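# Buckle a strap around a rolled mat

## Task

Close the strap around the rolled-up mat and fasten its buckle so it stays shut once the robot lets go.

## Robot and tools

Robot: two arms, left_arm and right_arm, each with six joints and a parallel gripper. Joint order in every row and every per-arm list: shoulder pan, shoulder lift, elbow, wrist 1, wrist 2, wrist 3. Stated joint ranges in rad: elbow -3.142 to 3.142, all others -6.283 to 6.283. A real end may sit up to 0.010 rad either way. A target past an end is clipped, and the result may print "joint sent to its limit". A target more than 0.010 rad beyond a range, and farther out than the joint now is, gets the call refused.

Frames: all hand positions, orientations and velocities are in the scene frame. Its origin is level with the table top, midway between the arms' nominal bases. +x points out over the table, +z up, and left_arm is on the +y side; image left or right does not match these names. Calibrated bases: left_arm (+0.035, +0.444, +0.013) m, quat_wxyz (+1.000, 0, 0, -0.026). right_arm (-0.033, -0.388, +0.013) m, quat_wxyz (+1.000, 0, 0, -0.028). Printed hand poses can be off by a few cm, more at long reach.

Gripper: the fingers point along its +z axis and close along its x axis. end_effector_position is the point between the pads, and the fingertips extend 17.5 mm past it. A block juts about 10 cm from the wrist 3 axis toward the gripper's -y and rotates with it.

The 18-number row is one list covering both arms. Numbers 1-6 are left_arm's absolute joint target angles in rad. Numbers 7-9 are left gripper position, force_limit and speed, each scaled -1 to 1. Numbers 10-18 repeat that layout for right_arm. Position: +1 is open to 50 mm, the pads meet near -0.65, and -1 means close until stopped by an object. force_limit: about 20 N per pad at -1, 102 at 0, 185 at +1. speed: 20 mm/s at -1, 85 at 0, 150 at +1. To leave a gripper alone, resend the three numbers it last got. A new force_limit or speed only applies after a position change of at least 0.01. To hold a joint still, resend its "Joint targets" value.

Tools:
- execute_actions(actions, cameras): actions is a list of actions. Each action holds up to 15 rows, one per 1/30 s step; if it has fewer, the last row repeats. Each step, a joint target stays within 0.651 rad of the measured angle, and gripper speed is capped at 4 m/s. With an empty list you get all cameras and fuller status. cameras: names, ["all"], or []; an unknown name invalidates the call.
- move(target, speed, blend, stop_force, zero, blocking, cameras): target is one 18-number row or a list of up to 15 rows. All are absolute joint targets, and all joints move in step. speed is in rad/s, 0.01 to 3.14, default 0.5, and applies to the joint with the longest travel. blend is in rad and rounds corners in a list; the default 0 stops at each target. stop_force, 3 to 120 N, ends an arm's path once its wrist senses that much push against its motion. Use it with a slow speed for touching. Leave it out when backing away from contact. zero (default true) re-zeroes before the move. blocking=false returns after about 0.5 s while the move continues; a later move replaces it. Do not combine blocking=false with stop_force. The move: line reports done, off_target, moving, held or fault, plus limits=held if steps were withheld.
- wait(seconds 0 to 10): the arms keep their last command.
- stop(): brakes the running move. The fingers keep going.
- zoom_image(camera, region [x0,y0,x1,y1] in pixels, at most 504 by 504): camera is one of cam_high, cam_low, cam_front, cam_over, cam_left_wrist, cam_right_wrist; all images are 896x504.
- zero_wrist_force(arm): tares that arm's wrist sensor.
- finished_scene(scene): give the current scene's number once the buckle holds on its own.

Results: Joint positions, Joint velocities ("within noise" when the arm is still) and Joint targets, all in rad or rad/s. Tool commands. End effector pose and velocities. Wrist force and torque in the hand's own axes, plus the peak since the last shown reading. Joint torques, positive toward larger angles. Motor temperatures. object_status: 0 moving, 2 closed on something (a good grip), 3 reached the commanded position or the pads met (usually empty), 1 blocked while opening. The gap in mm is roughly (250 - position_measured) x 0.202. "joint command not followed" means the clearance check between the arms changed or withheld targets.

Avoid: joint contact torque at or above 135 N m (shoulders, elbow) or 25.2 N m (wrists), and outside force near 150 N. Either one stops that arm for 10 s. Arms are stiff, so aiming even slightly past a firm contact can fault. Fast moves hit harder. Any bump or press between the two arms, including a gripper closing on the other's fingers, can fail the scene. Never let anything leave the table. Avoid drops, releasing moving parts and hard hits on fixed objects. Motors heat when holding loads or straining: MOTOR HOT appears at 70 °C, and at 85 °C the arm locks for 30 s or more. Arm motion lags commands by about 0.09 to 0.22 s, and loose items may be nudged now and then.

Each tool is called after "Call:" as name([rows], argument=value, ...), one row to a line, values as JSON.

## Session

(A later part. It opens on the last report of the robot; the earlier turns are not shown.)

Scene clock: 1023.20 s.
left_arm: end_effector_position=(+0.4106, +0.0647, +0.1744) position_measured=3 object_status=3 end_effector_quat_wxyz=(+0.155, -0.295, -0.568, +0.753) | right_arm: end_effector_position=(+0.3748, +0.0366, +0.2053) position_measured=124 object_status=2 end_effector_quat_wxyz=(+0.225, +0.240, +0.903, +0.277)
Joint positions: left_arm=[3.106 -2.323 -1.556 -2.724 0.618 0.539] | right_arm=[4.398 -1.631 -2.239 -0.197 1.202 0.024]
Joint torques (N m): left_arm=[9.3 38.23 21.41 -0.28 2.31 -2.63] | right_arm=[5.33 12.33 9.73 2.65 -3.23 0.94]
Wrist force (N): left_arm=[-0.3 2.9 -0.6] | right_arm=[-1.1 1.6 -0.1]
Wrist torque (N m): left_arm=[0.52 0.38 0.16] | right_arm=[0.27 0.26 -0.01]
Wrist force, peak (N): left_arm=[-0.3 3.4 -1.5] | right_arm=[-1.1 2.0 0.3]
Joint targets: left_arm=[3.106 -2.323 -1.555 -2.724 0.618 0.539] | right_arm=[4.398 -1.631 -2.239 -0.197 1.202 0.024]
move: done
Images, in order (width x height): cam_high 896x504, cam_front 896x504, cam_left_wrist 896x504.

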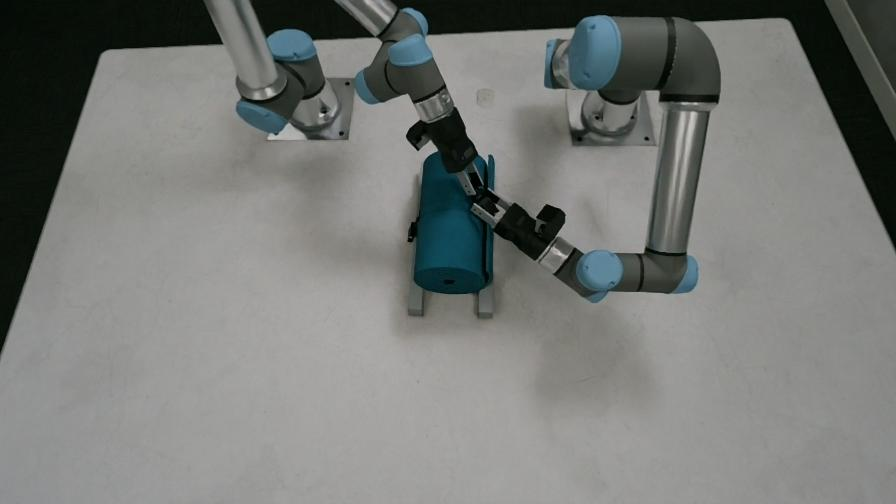

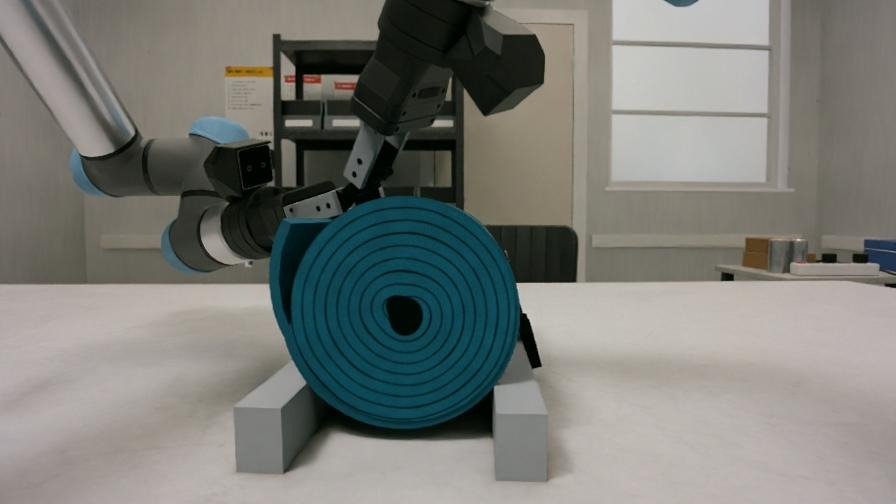

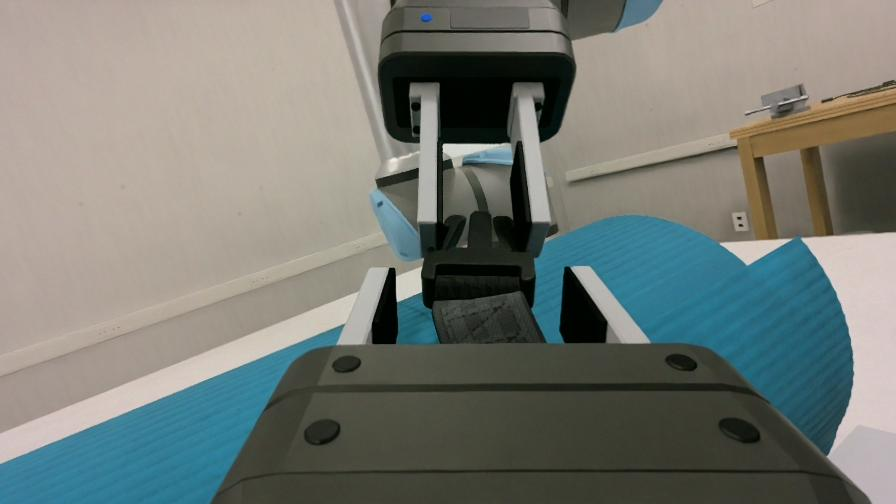

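Call:
move(target=[3.0859,-2.3191,-1.5633,-2.7284,0.5985,0.5496,1,0,-0.7,4.3983,-1.6310,-2.2388,-0.1970,1.2021,0.0235,-1,-1,-1], speed=0.04, stop_force=8, cameras=["cam_left_wrist","cam_front","cam_high"])

Call:
zoom_image(camera="cam_left_wrist", region=[340, 140, 600, 350])

Call:
zoom_image(camera="cam_front", region=[240, 140, 420, 260])

Call:
zoom_image(camera="cam_high", region=[400, 140, 540, 250])

Scene clock: 1036.17 s.
left_arm: end_effector_position=(+0.4039, +0.0544, +0.1746) position_measured=3 object_status=3 end_effector_quat_wxyz=(+0.155, -0.295, -0.568, +0.753) | right_arm: end_effector_position=(+0.3748, +0.0366, +0.2053) position_measured=124 object_status=2 end_effector_quat_wxyz=(+0.225, +0.240, +0.903, +0.277)
Joint positions: left_arm=[3.086 -2.319 -1.563 -2.728 0.599 0.55] | right_arm=[4.398 -1.631 -2.239 -0.197 1.202 0.023]
Joint torques (N m): left_arm=[9.79 43.54 18.83 -0.01 2.31 -2.51] | right_arm=[5.32 12.5 10.17 2.68 -3.14 0.89]
Wrist force (N): left_arm=[-0.9 1.6 -1.6] | right_arm=[-1.2 1.7 -0.1]
Wrist torque (N m): left_arm=[0.48 0.38 0.12] | right_arm=[0.31 0.22 -0.01]
Wrist force, peak (N): left_arm=[-0.3 3.2 -0.8] | right_arm=[-1.0 2.0 0.1]
Joint targets: left_arm=[3.086 -2.319 -1.563 -2.728 0.599 0.550] | right_arm=[4.398 -1.631 -2.239 -0.197 1.202 0.024]
move: done
Images, in order (width x height): cam_high 896x504, cam_front 896x504, cam_left_wrist 896x504.

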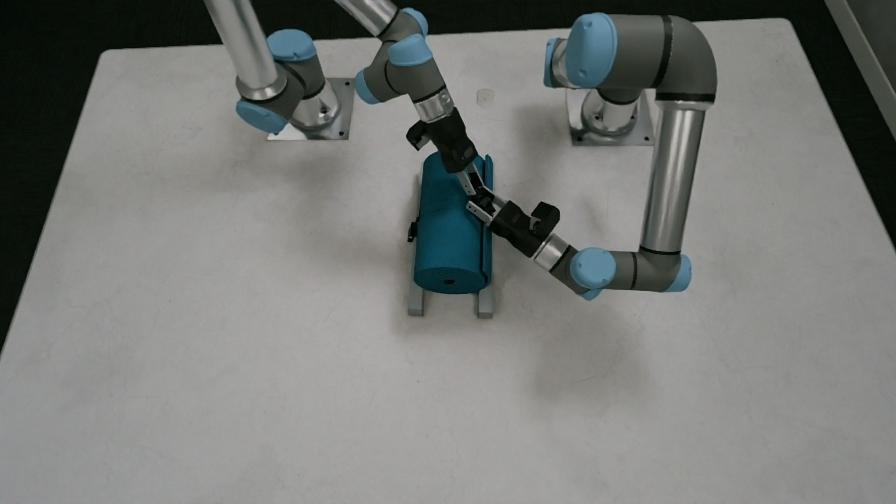

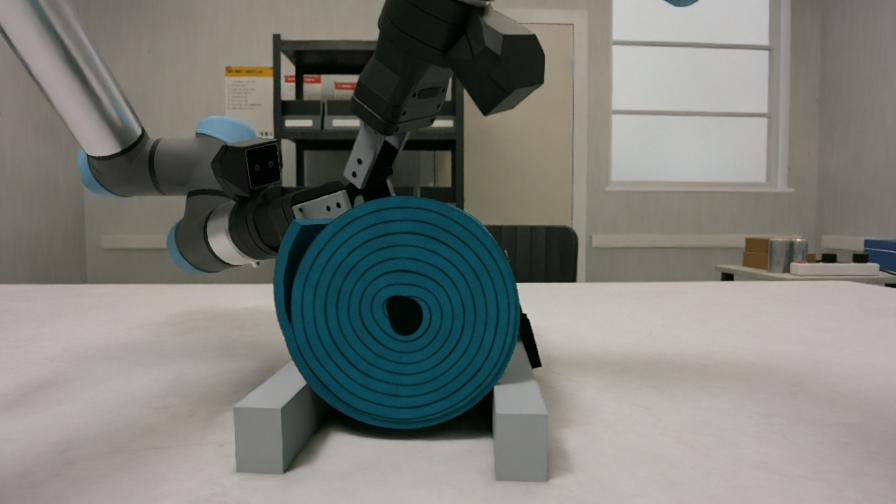

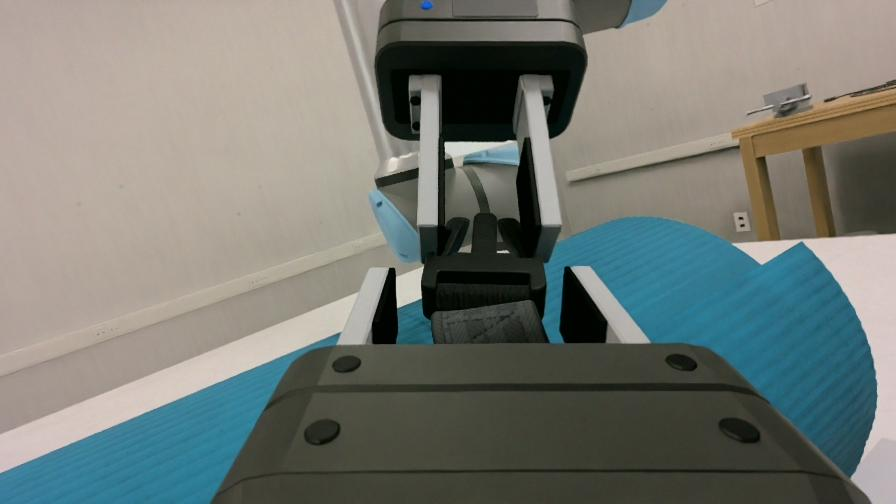

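Scaled by 1.938.

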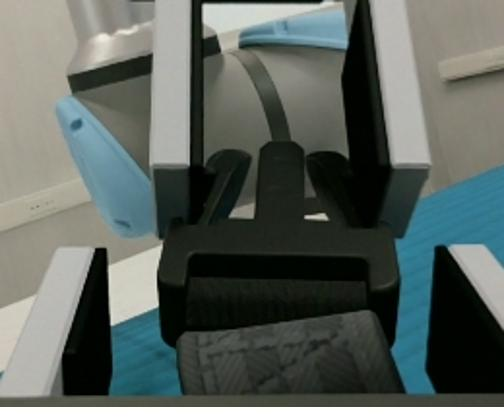

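Scaled by 2.800.

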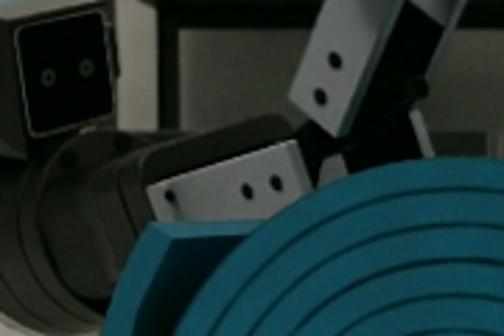

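Scaled by 3.600.

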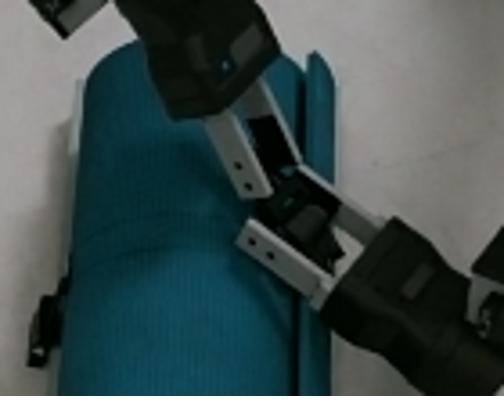

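Call:
move(target=[3.0859,-2.3191,-1.5633,-2.7284,0.5985,0.5496,-1,-0.4,-1,4.3983,-1.6310,-2.2388,-0.1970,1.2021,0.0235,-1,-1,-1], cameras=["cam_left_wrist","cam_front","cam_high"])

Call:
zoom_image(camera="cam_left_wrist", region=[340, 140, 600, 350])

Call:
zoom_image(camera="cam_high", region=[400, 140, 540, 250])

Scene clock: 1040.87 s.
left_arm: end_effector_position=(+0.4039, +0.0544, +0.1745) position_measured=84 object_status=2 end_effector_quat_wxyz=(+0.155, -0.295, -0.568, +0.753) | right_arm: end_effector_position=(+0.3748, +0.0366, +0.2054) position_measured=124 object_status=2 end_effector_quat_wxyz=(+0.225, +0.240, +0.903, +0.277)
Joint positions: left_arm=[3.086 -2.319 -1.563 -2.728 0.599 0.55] | right_arm=[4.398 -1.631 -2.239 -0.197 1.202 0.024]
Joint torques (N m): left_arm=[8.18 42.04 18.98 -1.22 -2.44 -2.49] | right_arm=[5.22 12.48 9.77 2.58 2.58 0.98]
Wrist force (N): left_arm=[9.5 4.8 -3.4] | right_arm=[-10.0 1.5 -2.7]
Wrist torque (N m): left_arm=[0.50 0.54 0.26] | right_arm=[0.31 0.07 -0.09]
Wrist force, peak (N): left_arm=[9.6 4.9 -3.3] | right_arm=[-10.6 1.8 -3.0]
Joint targets: left_arm=[3.086 -2.319 -1.563 -2.728 0.599 0.550] | right_arm=[4.398 -1.631 -2.239 -0.197 1.202 0.024]
move: done
Images, in order (width x height): cam_high 896x504, cam_front 896x504, cam_left_wrist 896x504.

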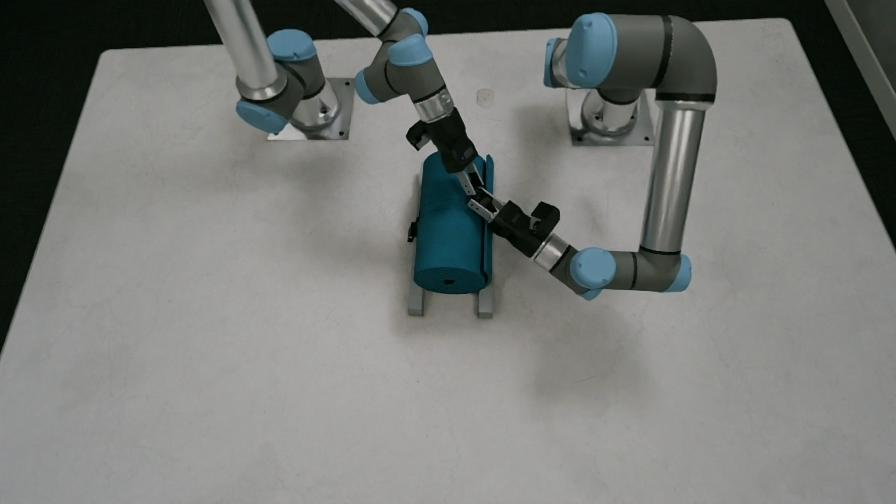

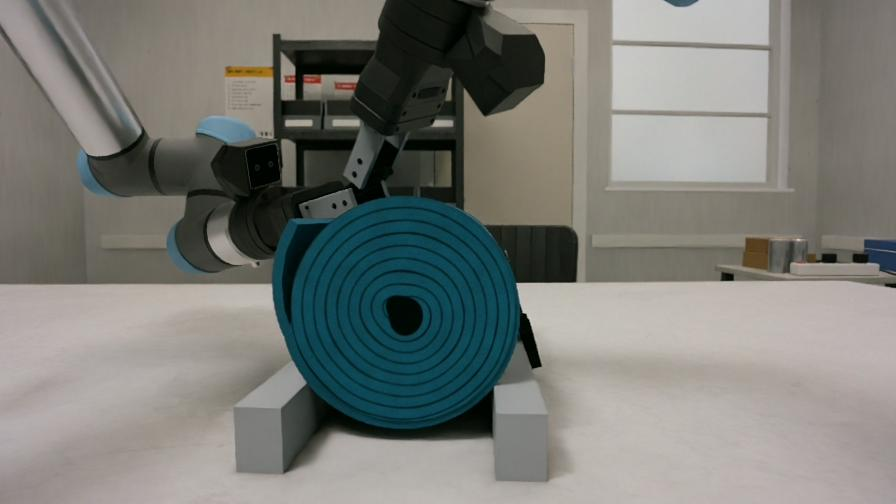

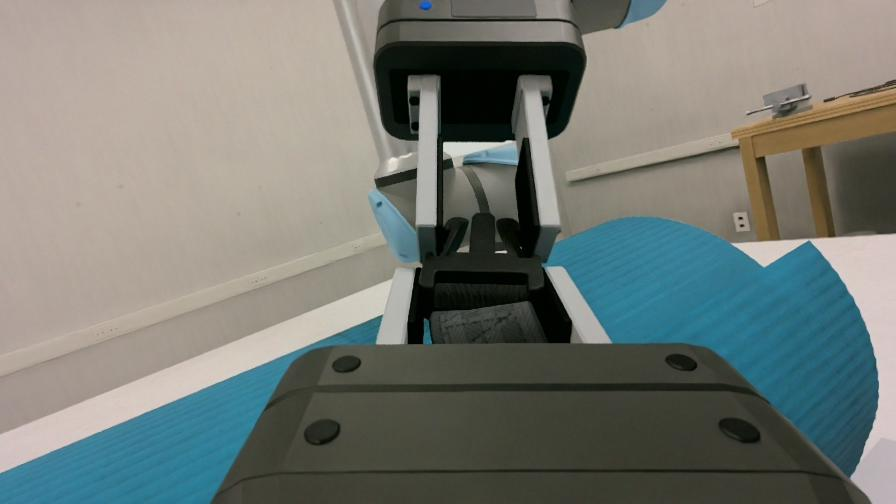

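Scaled by 1.938.

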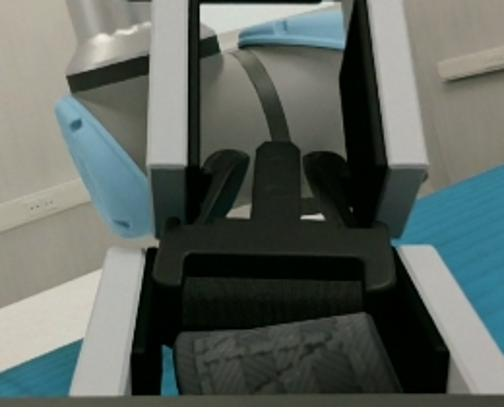

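Scaled by 3.600.

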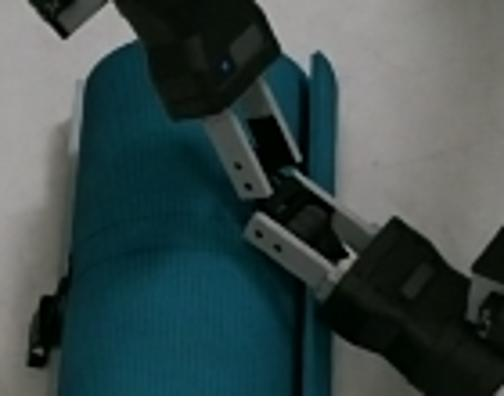

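Call:
move([
  [3.0859,-2.3191,-1.5633,-2.7284,0.5985,0.5496,-1,-0.4,-1,4.3983,-1.6310,-2.2388,-0.1970,1.2021,0.0235,0.67,-1,-1],
  [3.0859,-2.3191,-1.5633,-2.7284,0.5985,0.5496,-1,-0.4,-1,4.42,-1.56,-2.2,-0.30,1.19,0.04,0.67,-1,-1],
], speed=0.1, cameras=["cam_left_wrist","cam_right_wrist","cam_front","cam_high"])

Call:
zoom_image(camera="cam_left_wrist", region=[340, 140, 600, 350])

Call:
zoom_image(camera="cam_high", region=[400, 140, 540, 250])

Scene clock: 1049.37 s.
left_arm: end_effector_position=(+0.4039, +0.0544, +0.1745) position_measured=84 object_status=2 end_effector_quat_wxyz=(+0.155, -0.295, -0.568, +0.753) | right_arm: end_effector_position=(+0.3671, +0.0415, +0.2424) position_measured=52 object_status=3 end_effector_quat_wxyz=(+0.226, +0.239, +0.901, +0.283)
Joint positions: left_arm=[3.086 -2.319 -1.563 -2.728 0.599 0.55] | right_arm=[4.42 -1.56 -2.2 -0.3 1.19 0.04]
Joint torques (N m): left_arm=[8.46 43.05 19.57 -2.46 2.34 -2.63] | right_arm=[-5.87 10.43 12.56 5.33 -1.77 -0.51]
Wrist force (N): left_arm=[0.1 2.8 -1.3] | right_arm=[-1.2 1.8 0.0]
Wrist torque (N m): left_arm=[0.50 0.35 0.16] | right_arm=[0.32 0.22 -0.11]
Wrist force, peak (N): left_arm=[10.0 4.4 -3.4] | right_arm=[-11.0 1.7 -2.6]
Joint targets: left_arm=[3.086 -2.319 -1.563 -2.728 0.599 0.550] | right_arm=[4.420 -1.560 -2.200 -0.300 1.190 0.040]
move: done
Images, in order (width x height): cam_high 896x504, cam_front 896x504, cam_left_wrist 896x504, cam_right_wrist 896x504.

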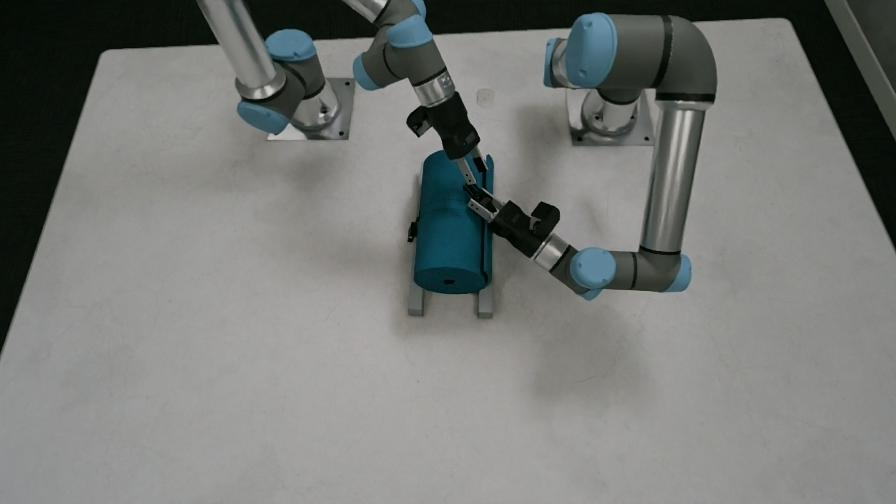

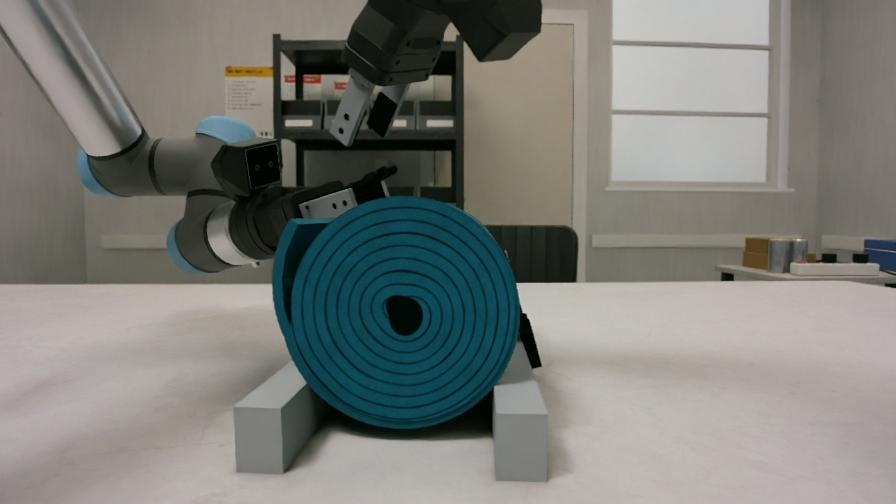

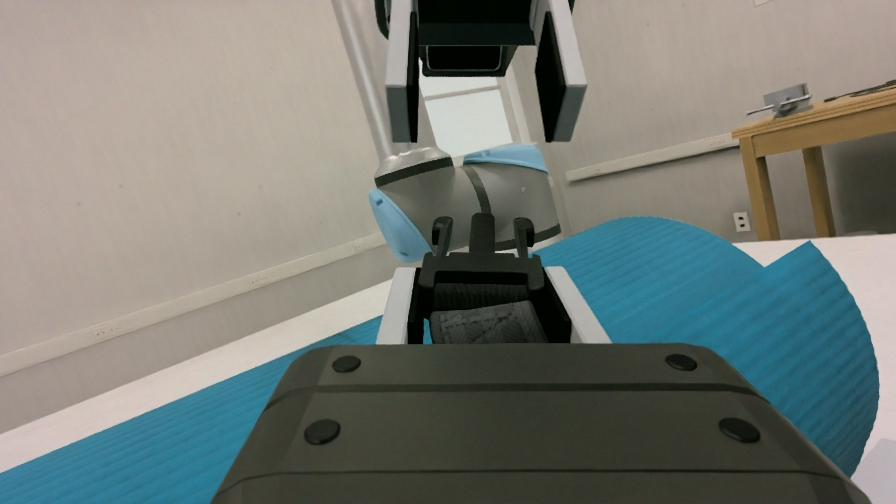

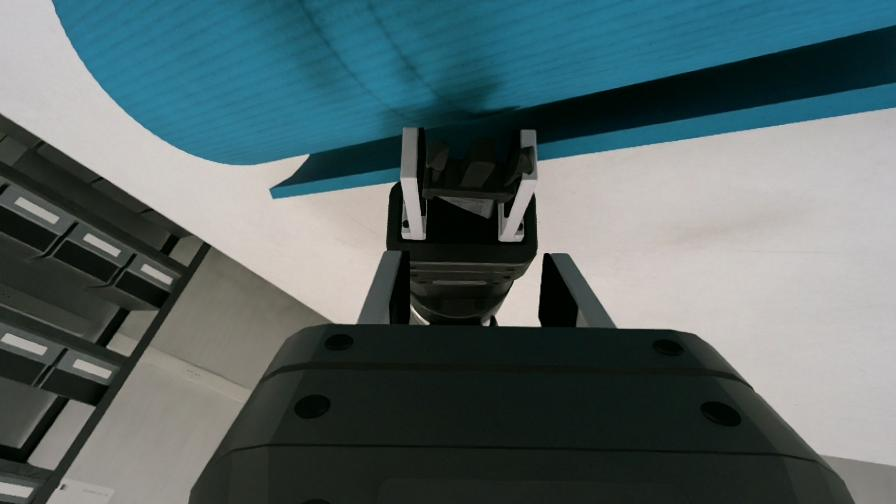

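Scaled by 1.938.

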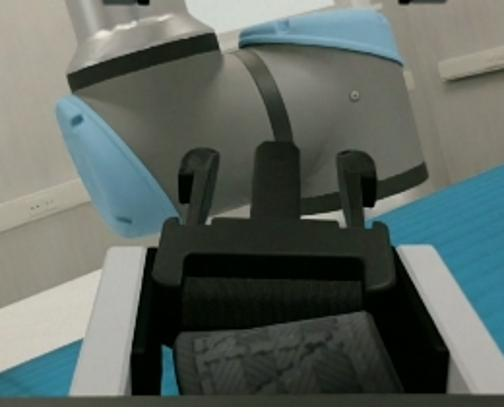

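Scaled by 3.600.

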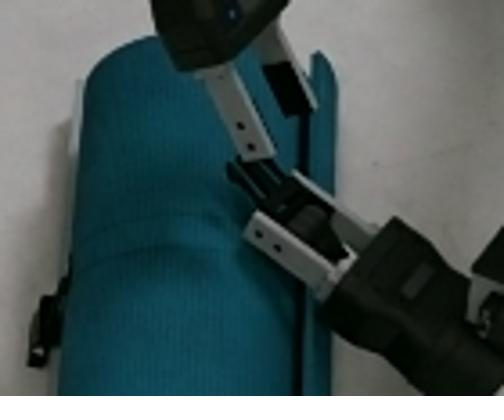

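Call:
move([
  [3.0859,-2.3191,-1.5633,-2.7284,0.5985,0.5496,-1,-0.4,-1,3.9462,-1.5638,-2.1196,-0.5542,1.8007,-0.4173,1,0,-0.5],
  [3.0859,-2.3191,-1.5633,-2.7284,0.5985,0.5496,-1,-0.4,-1,3.9293,-1.6785,-1.9565,-0.9479,1.6884,-0.7310,1,0,-0.5],
], speed=0.4, cameras=["all"])

Call:
zoom_image(camera="cam_right_wrist", region=[340, 140, 600, 350])

Call:
zoom_image(camera="cam_front", region=[460, 230, 580, 400])

Scene clock: 1081.90 s.
left_arm: end_effector_position=(+0.4039, +0.0544, +0.1745) position_measured=84 object_status=2 end_effector_quat_wxyz=(+0.155, -0.295, -0.568, +0.753) | right_arm: end_effector_position=(+0.4249, -0.1150, +0.1697) position_measured=3 object_status=3 end_effector_quat_wxyz=(+0.004, +0.051, +0.995, +0.087)
Joint positions: left_arm=[3.086 -2.319 -1.563 -2.728 0.599 0.55] | right_arm=[3.929 -1.679 -1.956 -0.948 1.688 -0.731]
Joint torques (N m): left_arm=[8.15 41.92 18.89 -0.31 2.12 -2.46] | right_arm=[4.64 36.49 14.75 2.13 2.83 -0.39]
Wrist force (N): left_arm=[0.2 2.8 -1.3] | right_arm=[-0.5 1.8 -0.9]
Wrist torque (N m): left_arm=[0.48 0.34 0.16] | right_arm=[0.28 0.01 0.05]
Wrist force, peak (N): left_arm=[0.3 3.2 -1.4] | right_arm=[-0.8 2.5 -0.4]
Joint targets: left_arm=[3.086 -2.319 -1.563 -2.728 0.599 0.550] | right_arm=[3.929 -1.679 -1.956 -0.948 1.688 -0.731]
move: done

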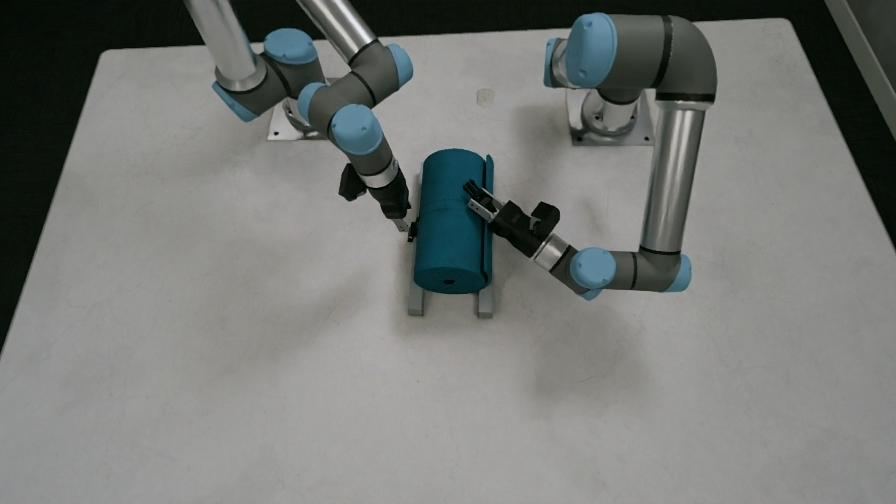

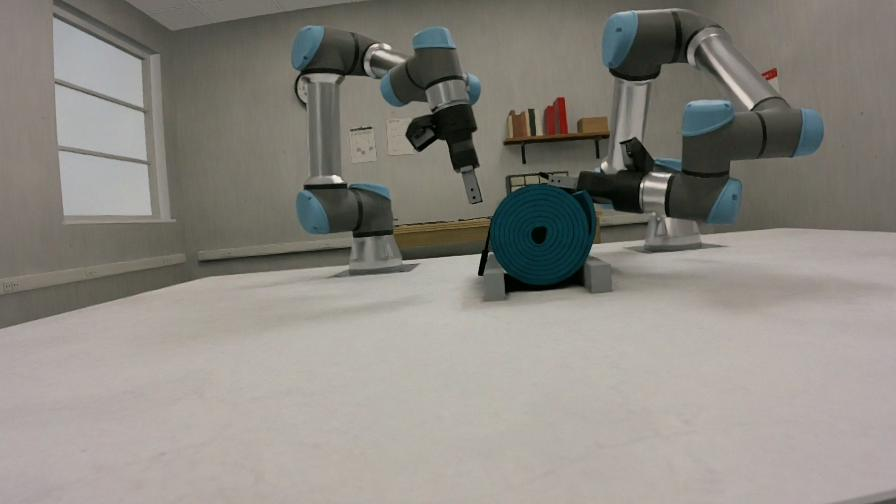

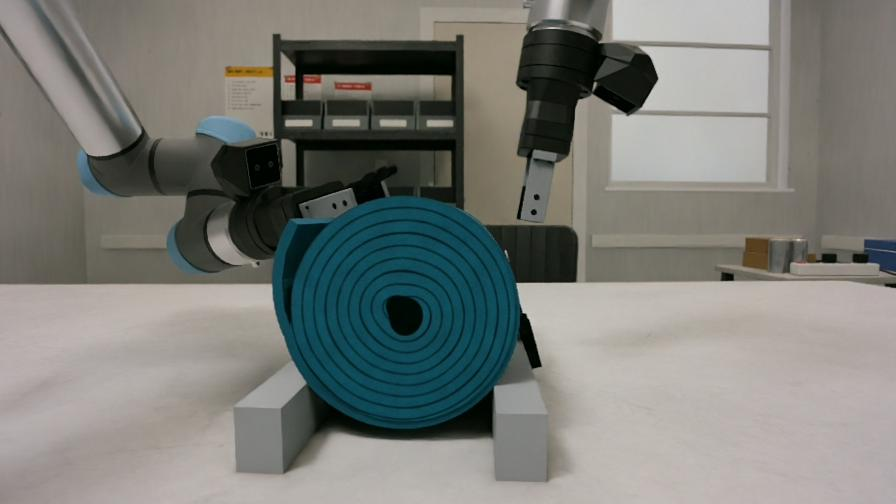

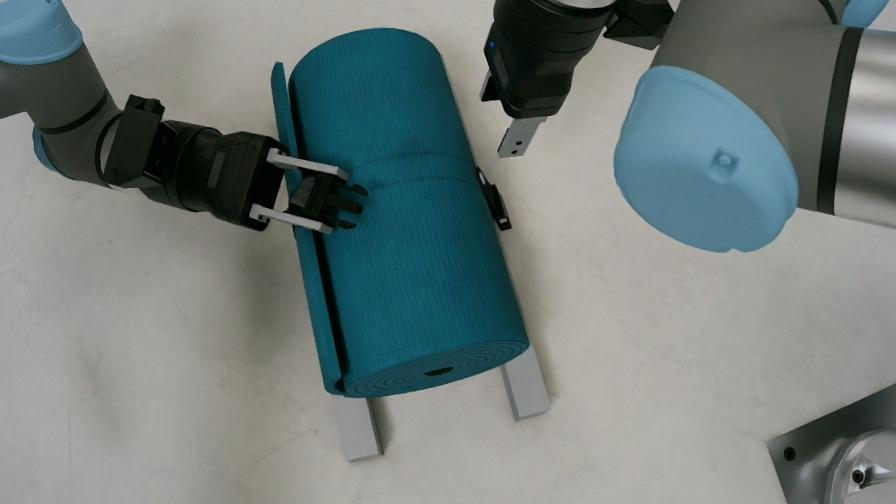

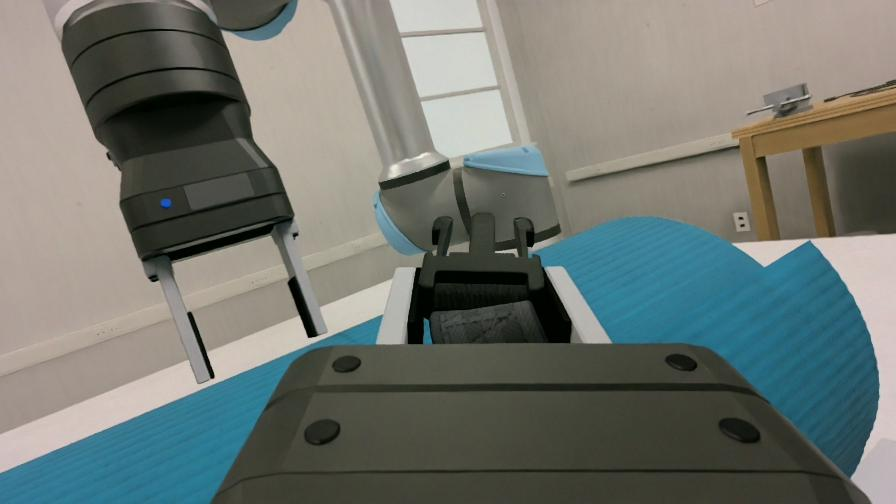

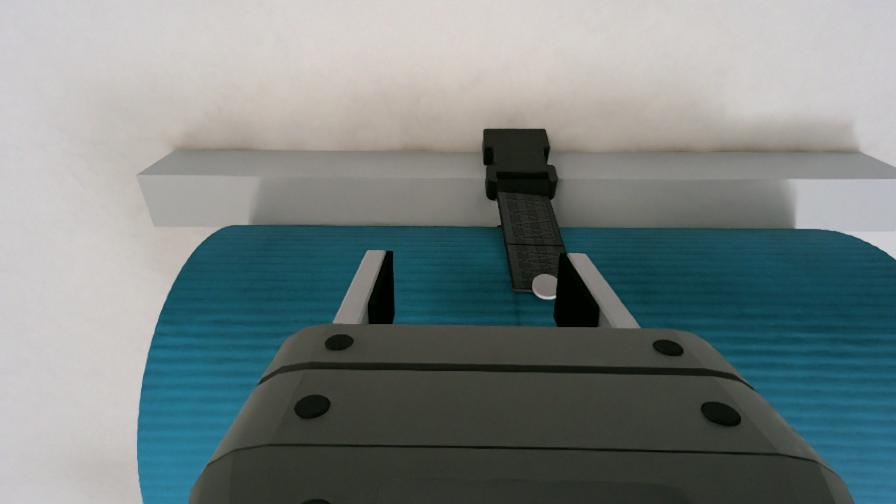

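Scaled by 1.938.

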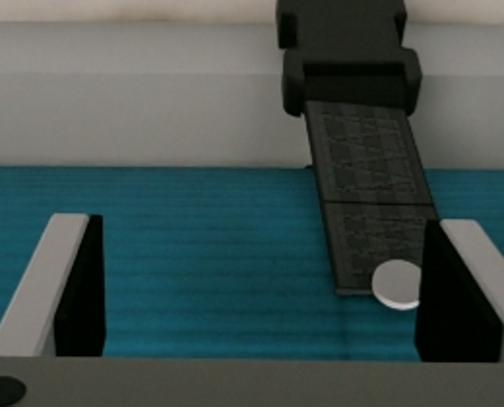

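Scaled by 2.965.

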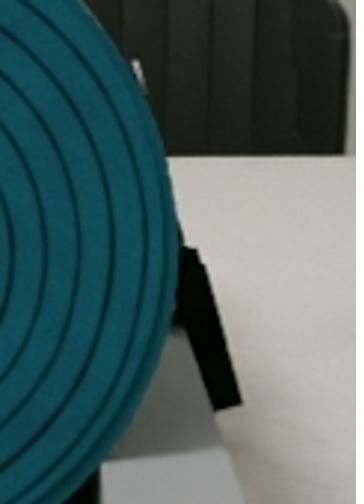

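Call:
move(target=[3.0859,-2.3191,-1.5633,-2.7284,0.5985,0.5496,-1,-0.4,-1,3.9540,-1.7025,-2.1087,-0.7688,1.6852,-0.7071,1,0,-0.5], speed=0.25, cameras=["cam_right_wrist","cam_front","cam_high"])

Call:
zoom_image(camera="cam_right_wrist", region=[340, 100, 600, 340])

Call:
zoom_image(camera="cam_high", region=[350, 150, 490, 270])

Call:
zoom_image(camera="cam_front", region=[450, 170, 620, 390])

Scene clock: 1111.57 s.
left_arm: end_effector_position=(+0.4039, +0.0544, +0.1745) position_measured=84 object_status=2 end_effector_quat_wxyz=(+0.155, -0.295, -0.568, +0.753) | right_arm: end_effector_position=(+0.3988, -0.1229, +0.1110) position_measured=3 object_status=3 end_effector_quat_wxyz=(+0.004, +0.050, +0.995, +0.087)
Joint positions: left_arm=[3.086 -2.319 -1.563 -2.728 0.599 0.55] | right_arm=[3.954 -1.703 -2.109 -0.769 1.685 -0.707]
Joint torques (N m): left_arm=[9.04 41.41 19.09 -0.43 2.09 -2.52] | right_arm=[-6.73 35.29 23.73 3.6 -1.47 -0.79]
Wrist force (N): left_arm=[0.1 2.7 -1.2] | right_arm=[-0.6 1.8 -0.5]
Wrist torque (N m): left_arm=[0.49 0.35 0.16] | right_arm=[0.29 0.01 0.02]
Wrist force, peak (N): left_arm=[0.4 3.1 -1.5] | right_arm=[-1.2 2.4 -2.4]
Joint targets: left_arm=[3.086 -2.319 -1.563 -2.728 0.599 0.550] | right_arm=[3.954 -1.702 -2.109 -0.769 1.685 -0.707]
move: done
Images, in order (width x height): cam_high 896x504, cam_front 896x504, cam_right_wrist 896x504.

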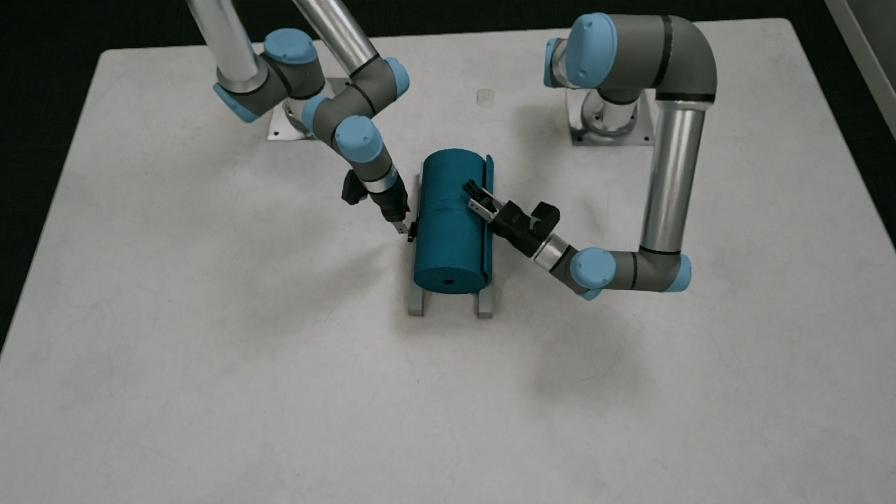

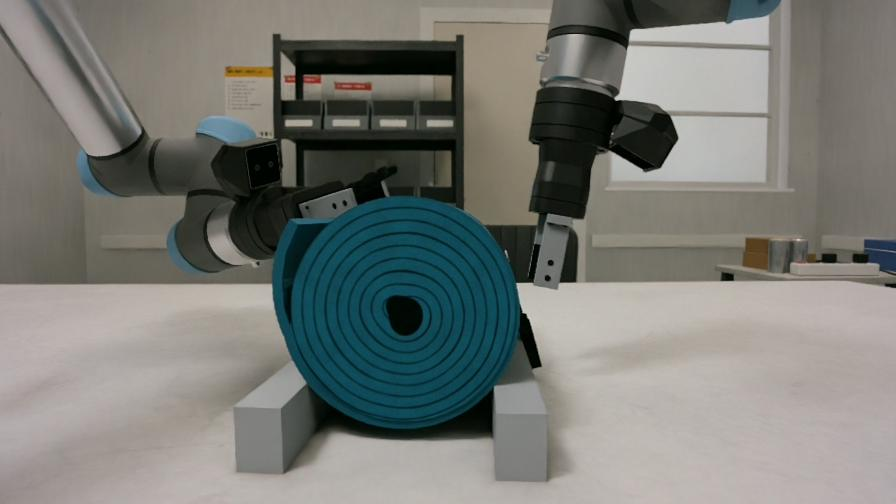

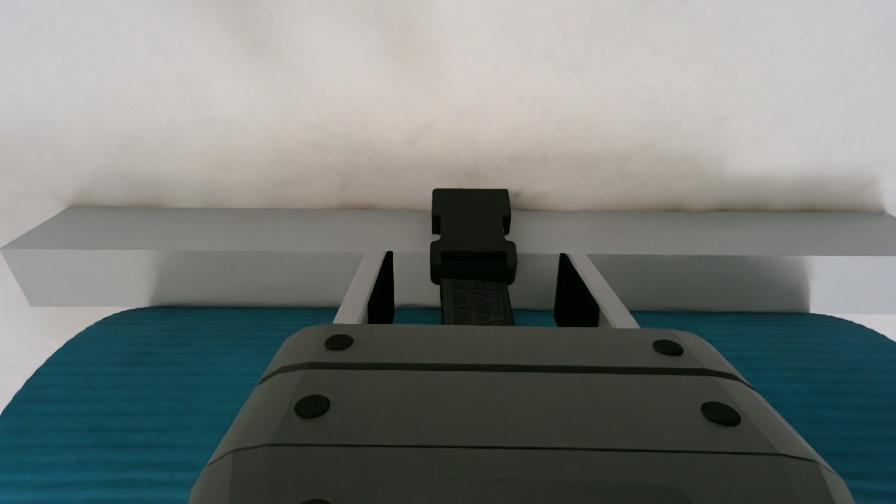

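Scaled by 1.938.

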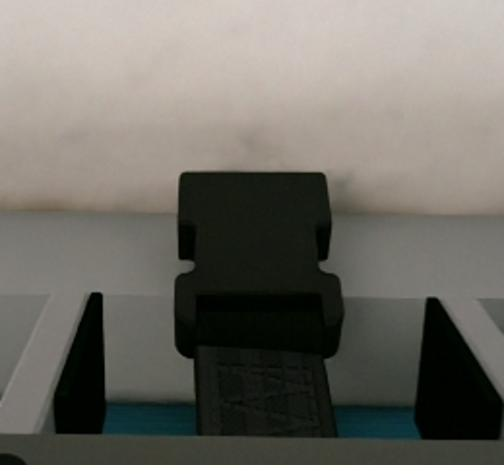

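Scaled by 3.600.

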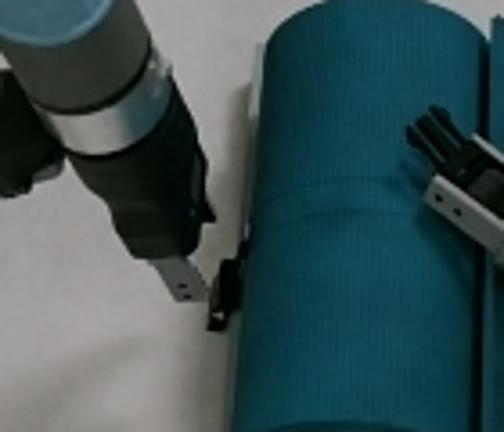

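Scaled by 2.291.

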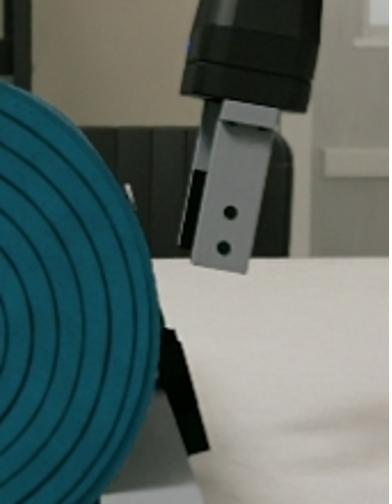

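Call:
move(target=[3.0859,-2.3191,-1.5633,-2.7284,0.5985,0.5496,-1,-0.4,-1,3.9810,-1.7929,-2.1376,-0.6466,1.6816,-0.6797,1,0,-0.5], speed=0.08, stop_force=8, cameras=["cam_right_wrist","cam_front"])

Call:
zoom_image(camera="cam_right_wrist", region=[340, 100, 600, 340])

Call:
zoom_image(camera="cam_front", region=[450, 170, 620, 390])

Scene clock: 1123.07 s.
left_arm: end_effector_position=(+0.4039, +0.0544, +0.1745) position_measured=84 object_status=2 end_effector_quat_wxyz=(+0.155, -0.295, -0.568, +0.753) | right_arm: end_effector_position=(+0.3974, -0.1068, +0.0697) position_measured=3 object_status=3 end_effector_quat_wxyz=(+0.004, +0.050, +0.995, +0.087)
Joint positions: left_arm=[3.086 -2.319 -1.563 -2.728 0.599 0.55] | right_arm=[3.981 -1.793 -2.138 -0.647 1.682 -0.68]
Joint torques (N m): left_arm=[8.75 43.49 17.74 -0.51 1.93 -2.31] | right_arm=[-6.47 38.26 27.49 2.66 -0.77 -0.81]
Wrist force (N): left_arm=[0.2 3.0 -1.2] | right_arm=[-0.6 2.1 -0.6]
Wrist torque (N m): left_arm=[0.52 0.33 0.16] | right_arm=[0.32 0.02 0.03]
Wrist force, peak (N): left_arm=[0.3 3.2 -1.2] | right_arm=[-0.6 2.1 -0.8]
Joint targets: left_arm=[3.086 -2.319 -1.563 -2.728 0.599 0.550] | right_arm=[3.981 -1.793 -2.138 -0.647 1.682 -0.680]
move: done
Images, in order (width x height): cam_front 896x504, cam_right_wrist 896x504.

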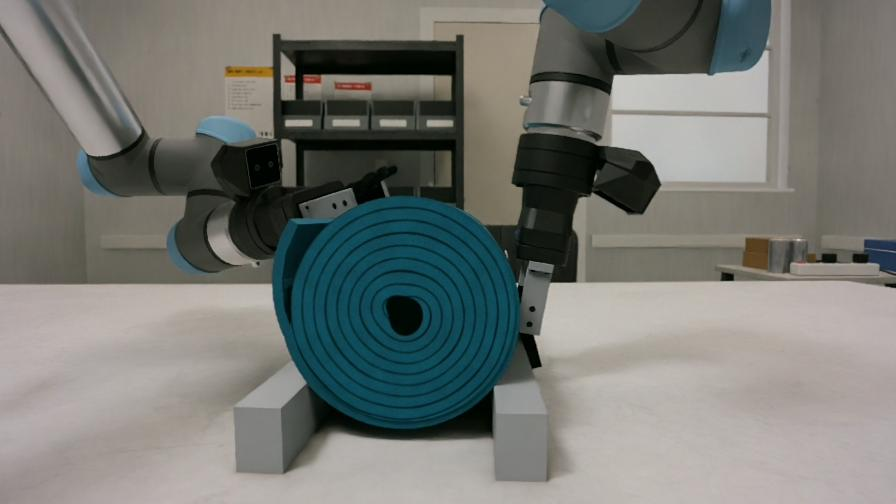

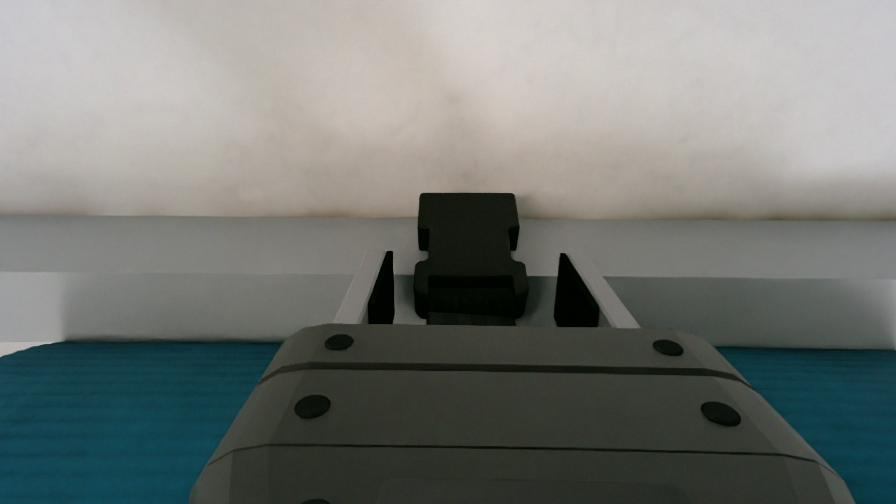

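Scaled by 1.938.

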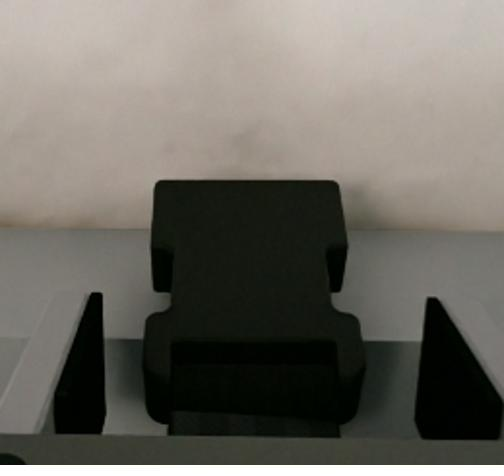

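Scaled by 2.291.

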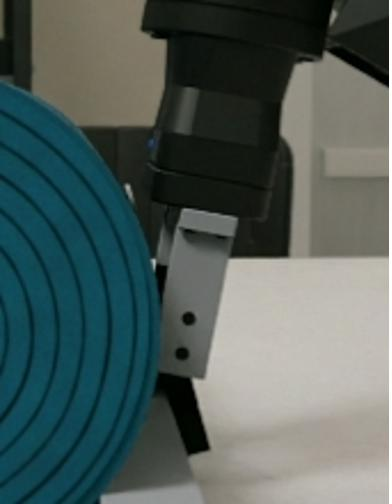

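Call:
move(target=[3.0859,-2.3191,-1.5633,-2.7284,0.5985,0.5496,-1,-0.4,-1,3.9810,-1.7929,-2.1376,-0.6466,1.6816,-0.6797,-1,-0.4,-1], cameras=["cam_right_wrist","cam_front"])

Call:
zoom_image(camera="cam_right_wrist", region=[340, 100, 600, 340])

Call:
zoom_image(camera="cam_front", region=[450, 170, 620, 390])

Scene clock: 1128.93 s.
left_arm: end_effector_position=(+0.4039, +0.0544, +0.1745) position_measured=84 object_status=2 end_effector_quat_wxyz=(+0.155, -0.295, -0.568, +0.753) | right_arm: end_effector_position=(+0.3974, -0.1068, +0.0698) position_measured=87 object_status=2 end_effector_quat_wxyz=(+0.004, +0.050, +0.995, +0.087)
Joint positions: left_arm=[3.086 -2.319 -1.563 -2.728 0.599 0.55] | right_arm=[3.981 -1.793 -2.138 -0.647 1.682 -0.68]
Joint torques (N m): left_arm=[8.32 42.96 17.55 -0.41 1.99 -2.37] | right_arm=[-6.9 38.04 27.28 4.57 2.18 -0.86]
Wrist force (N): left_arm=[0.1 3.0 -1.2] | right_arm=[-0.7 1.8 -0.7]
Wrist torque (N m): left_arm=[0.52 0.35 0.16] | right_arm=[0.28 0.04 0.03]
Wrist force, peak (N): left_arm=[0.1 3.1 -1.4] | right_arm=[-0.4 2.2 -0.9]
Joint targets: left_arm=[3.086 -2.319 -1.563 -2.728 0.599 0.550] | right_arm=[3.981 -1.793 -2.138 -0.647 1.682 -0.680]
move: done
Images, in order (width x height): cam_front 896x504, cam_right_wrist 896x504.

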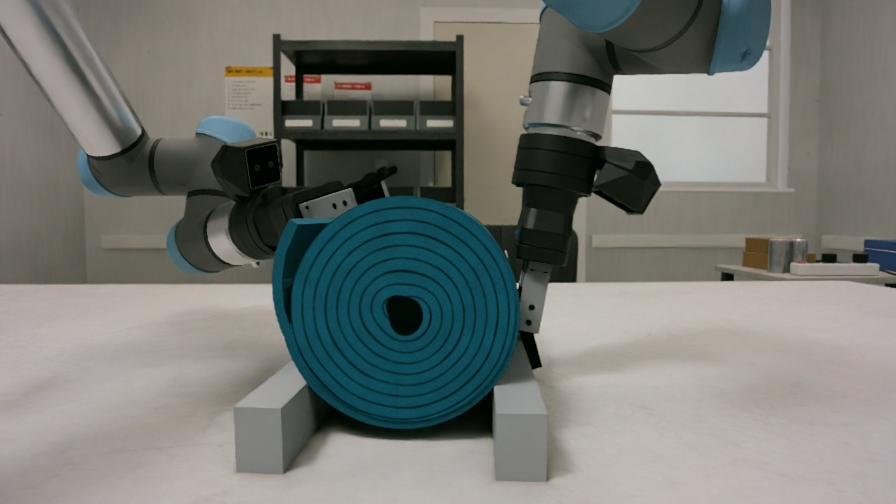

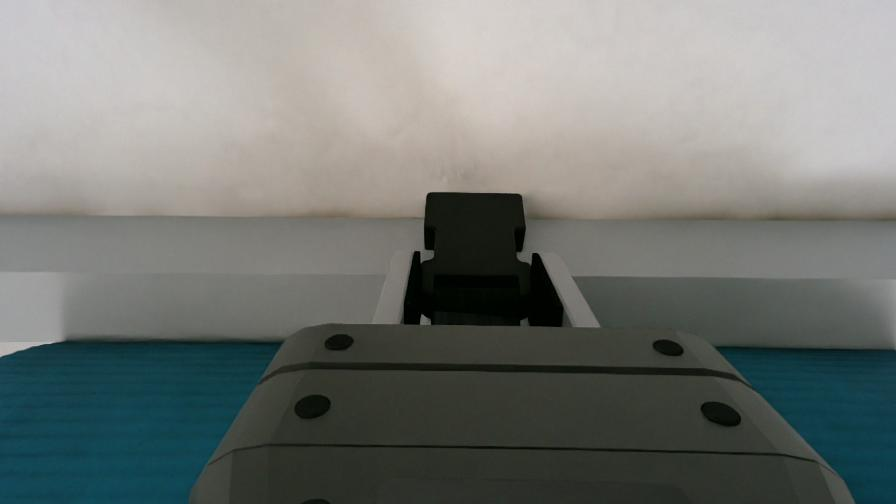

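Scaled by 1.938.

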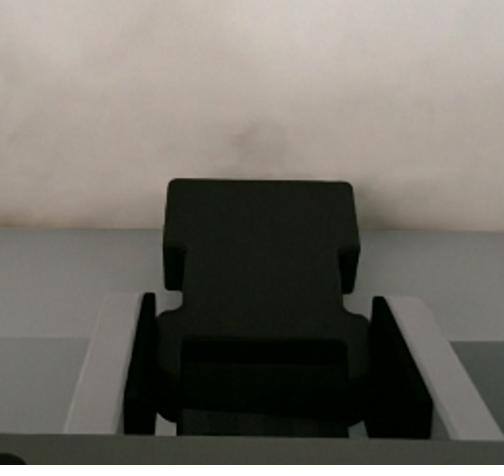

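Scaled by 2.291.

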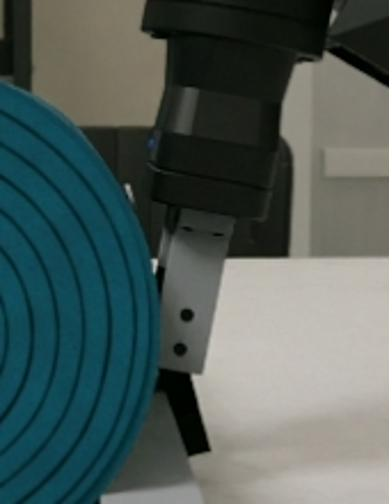

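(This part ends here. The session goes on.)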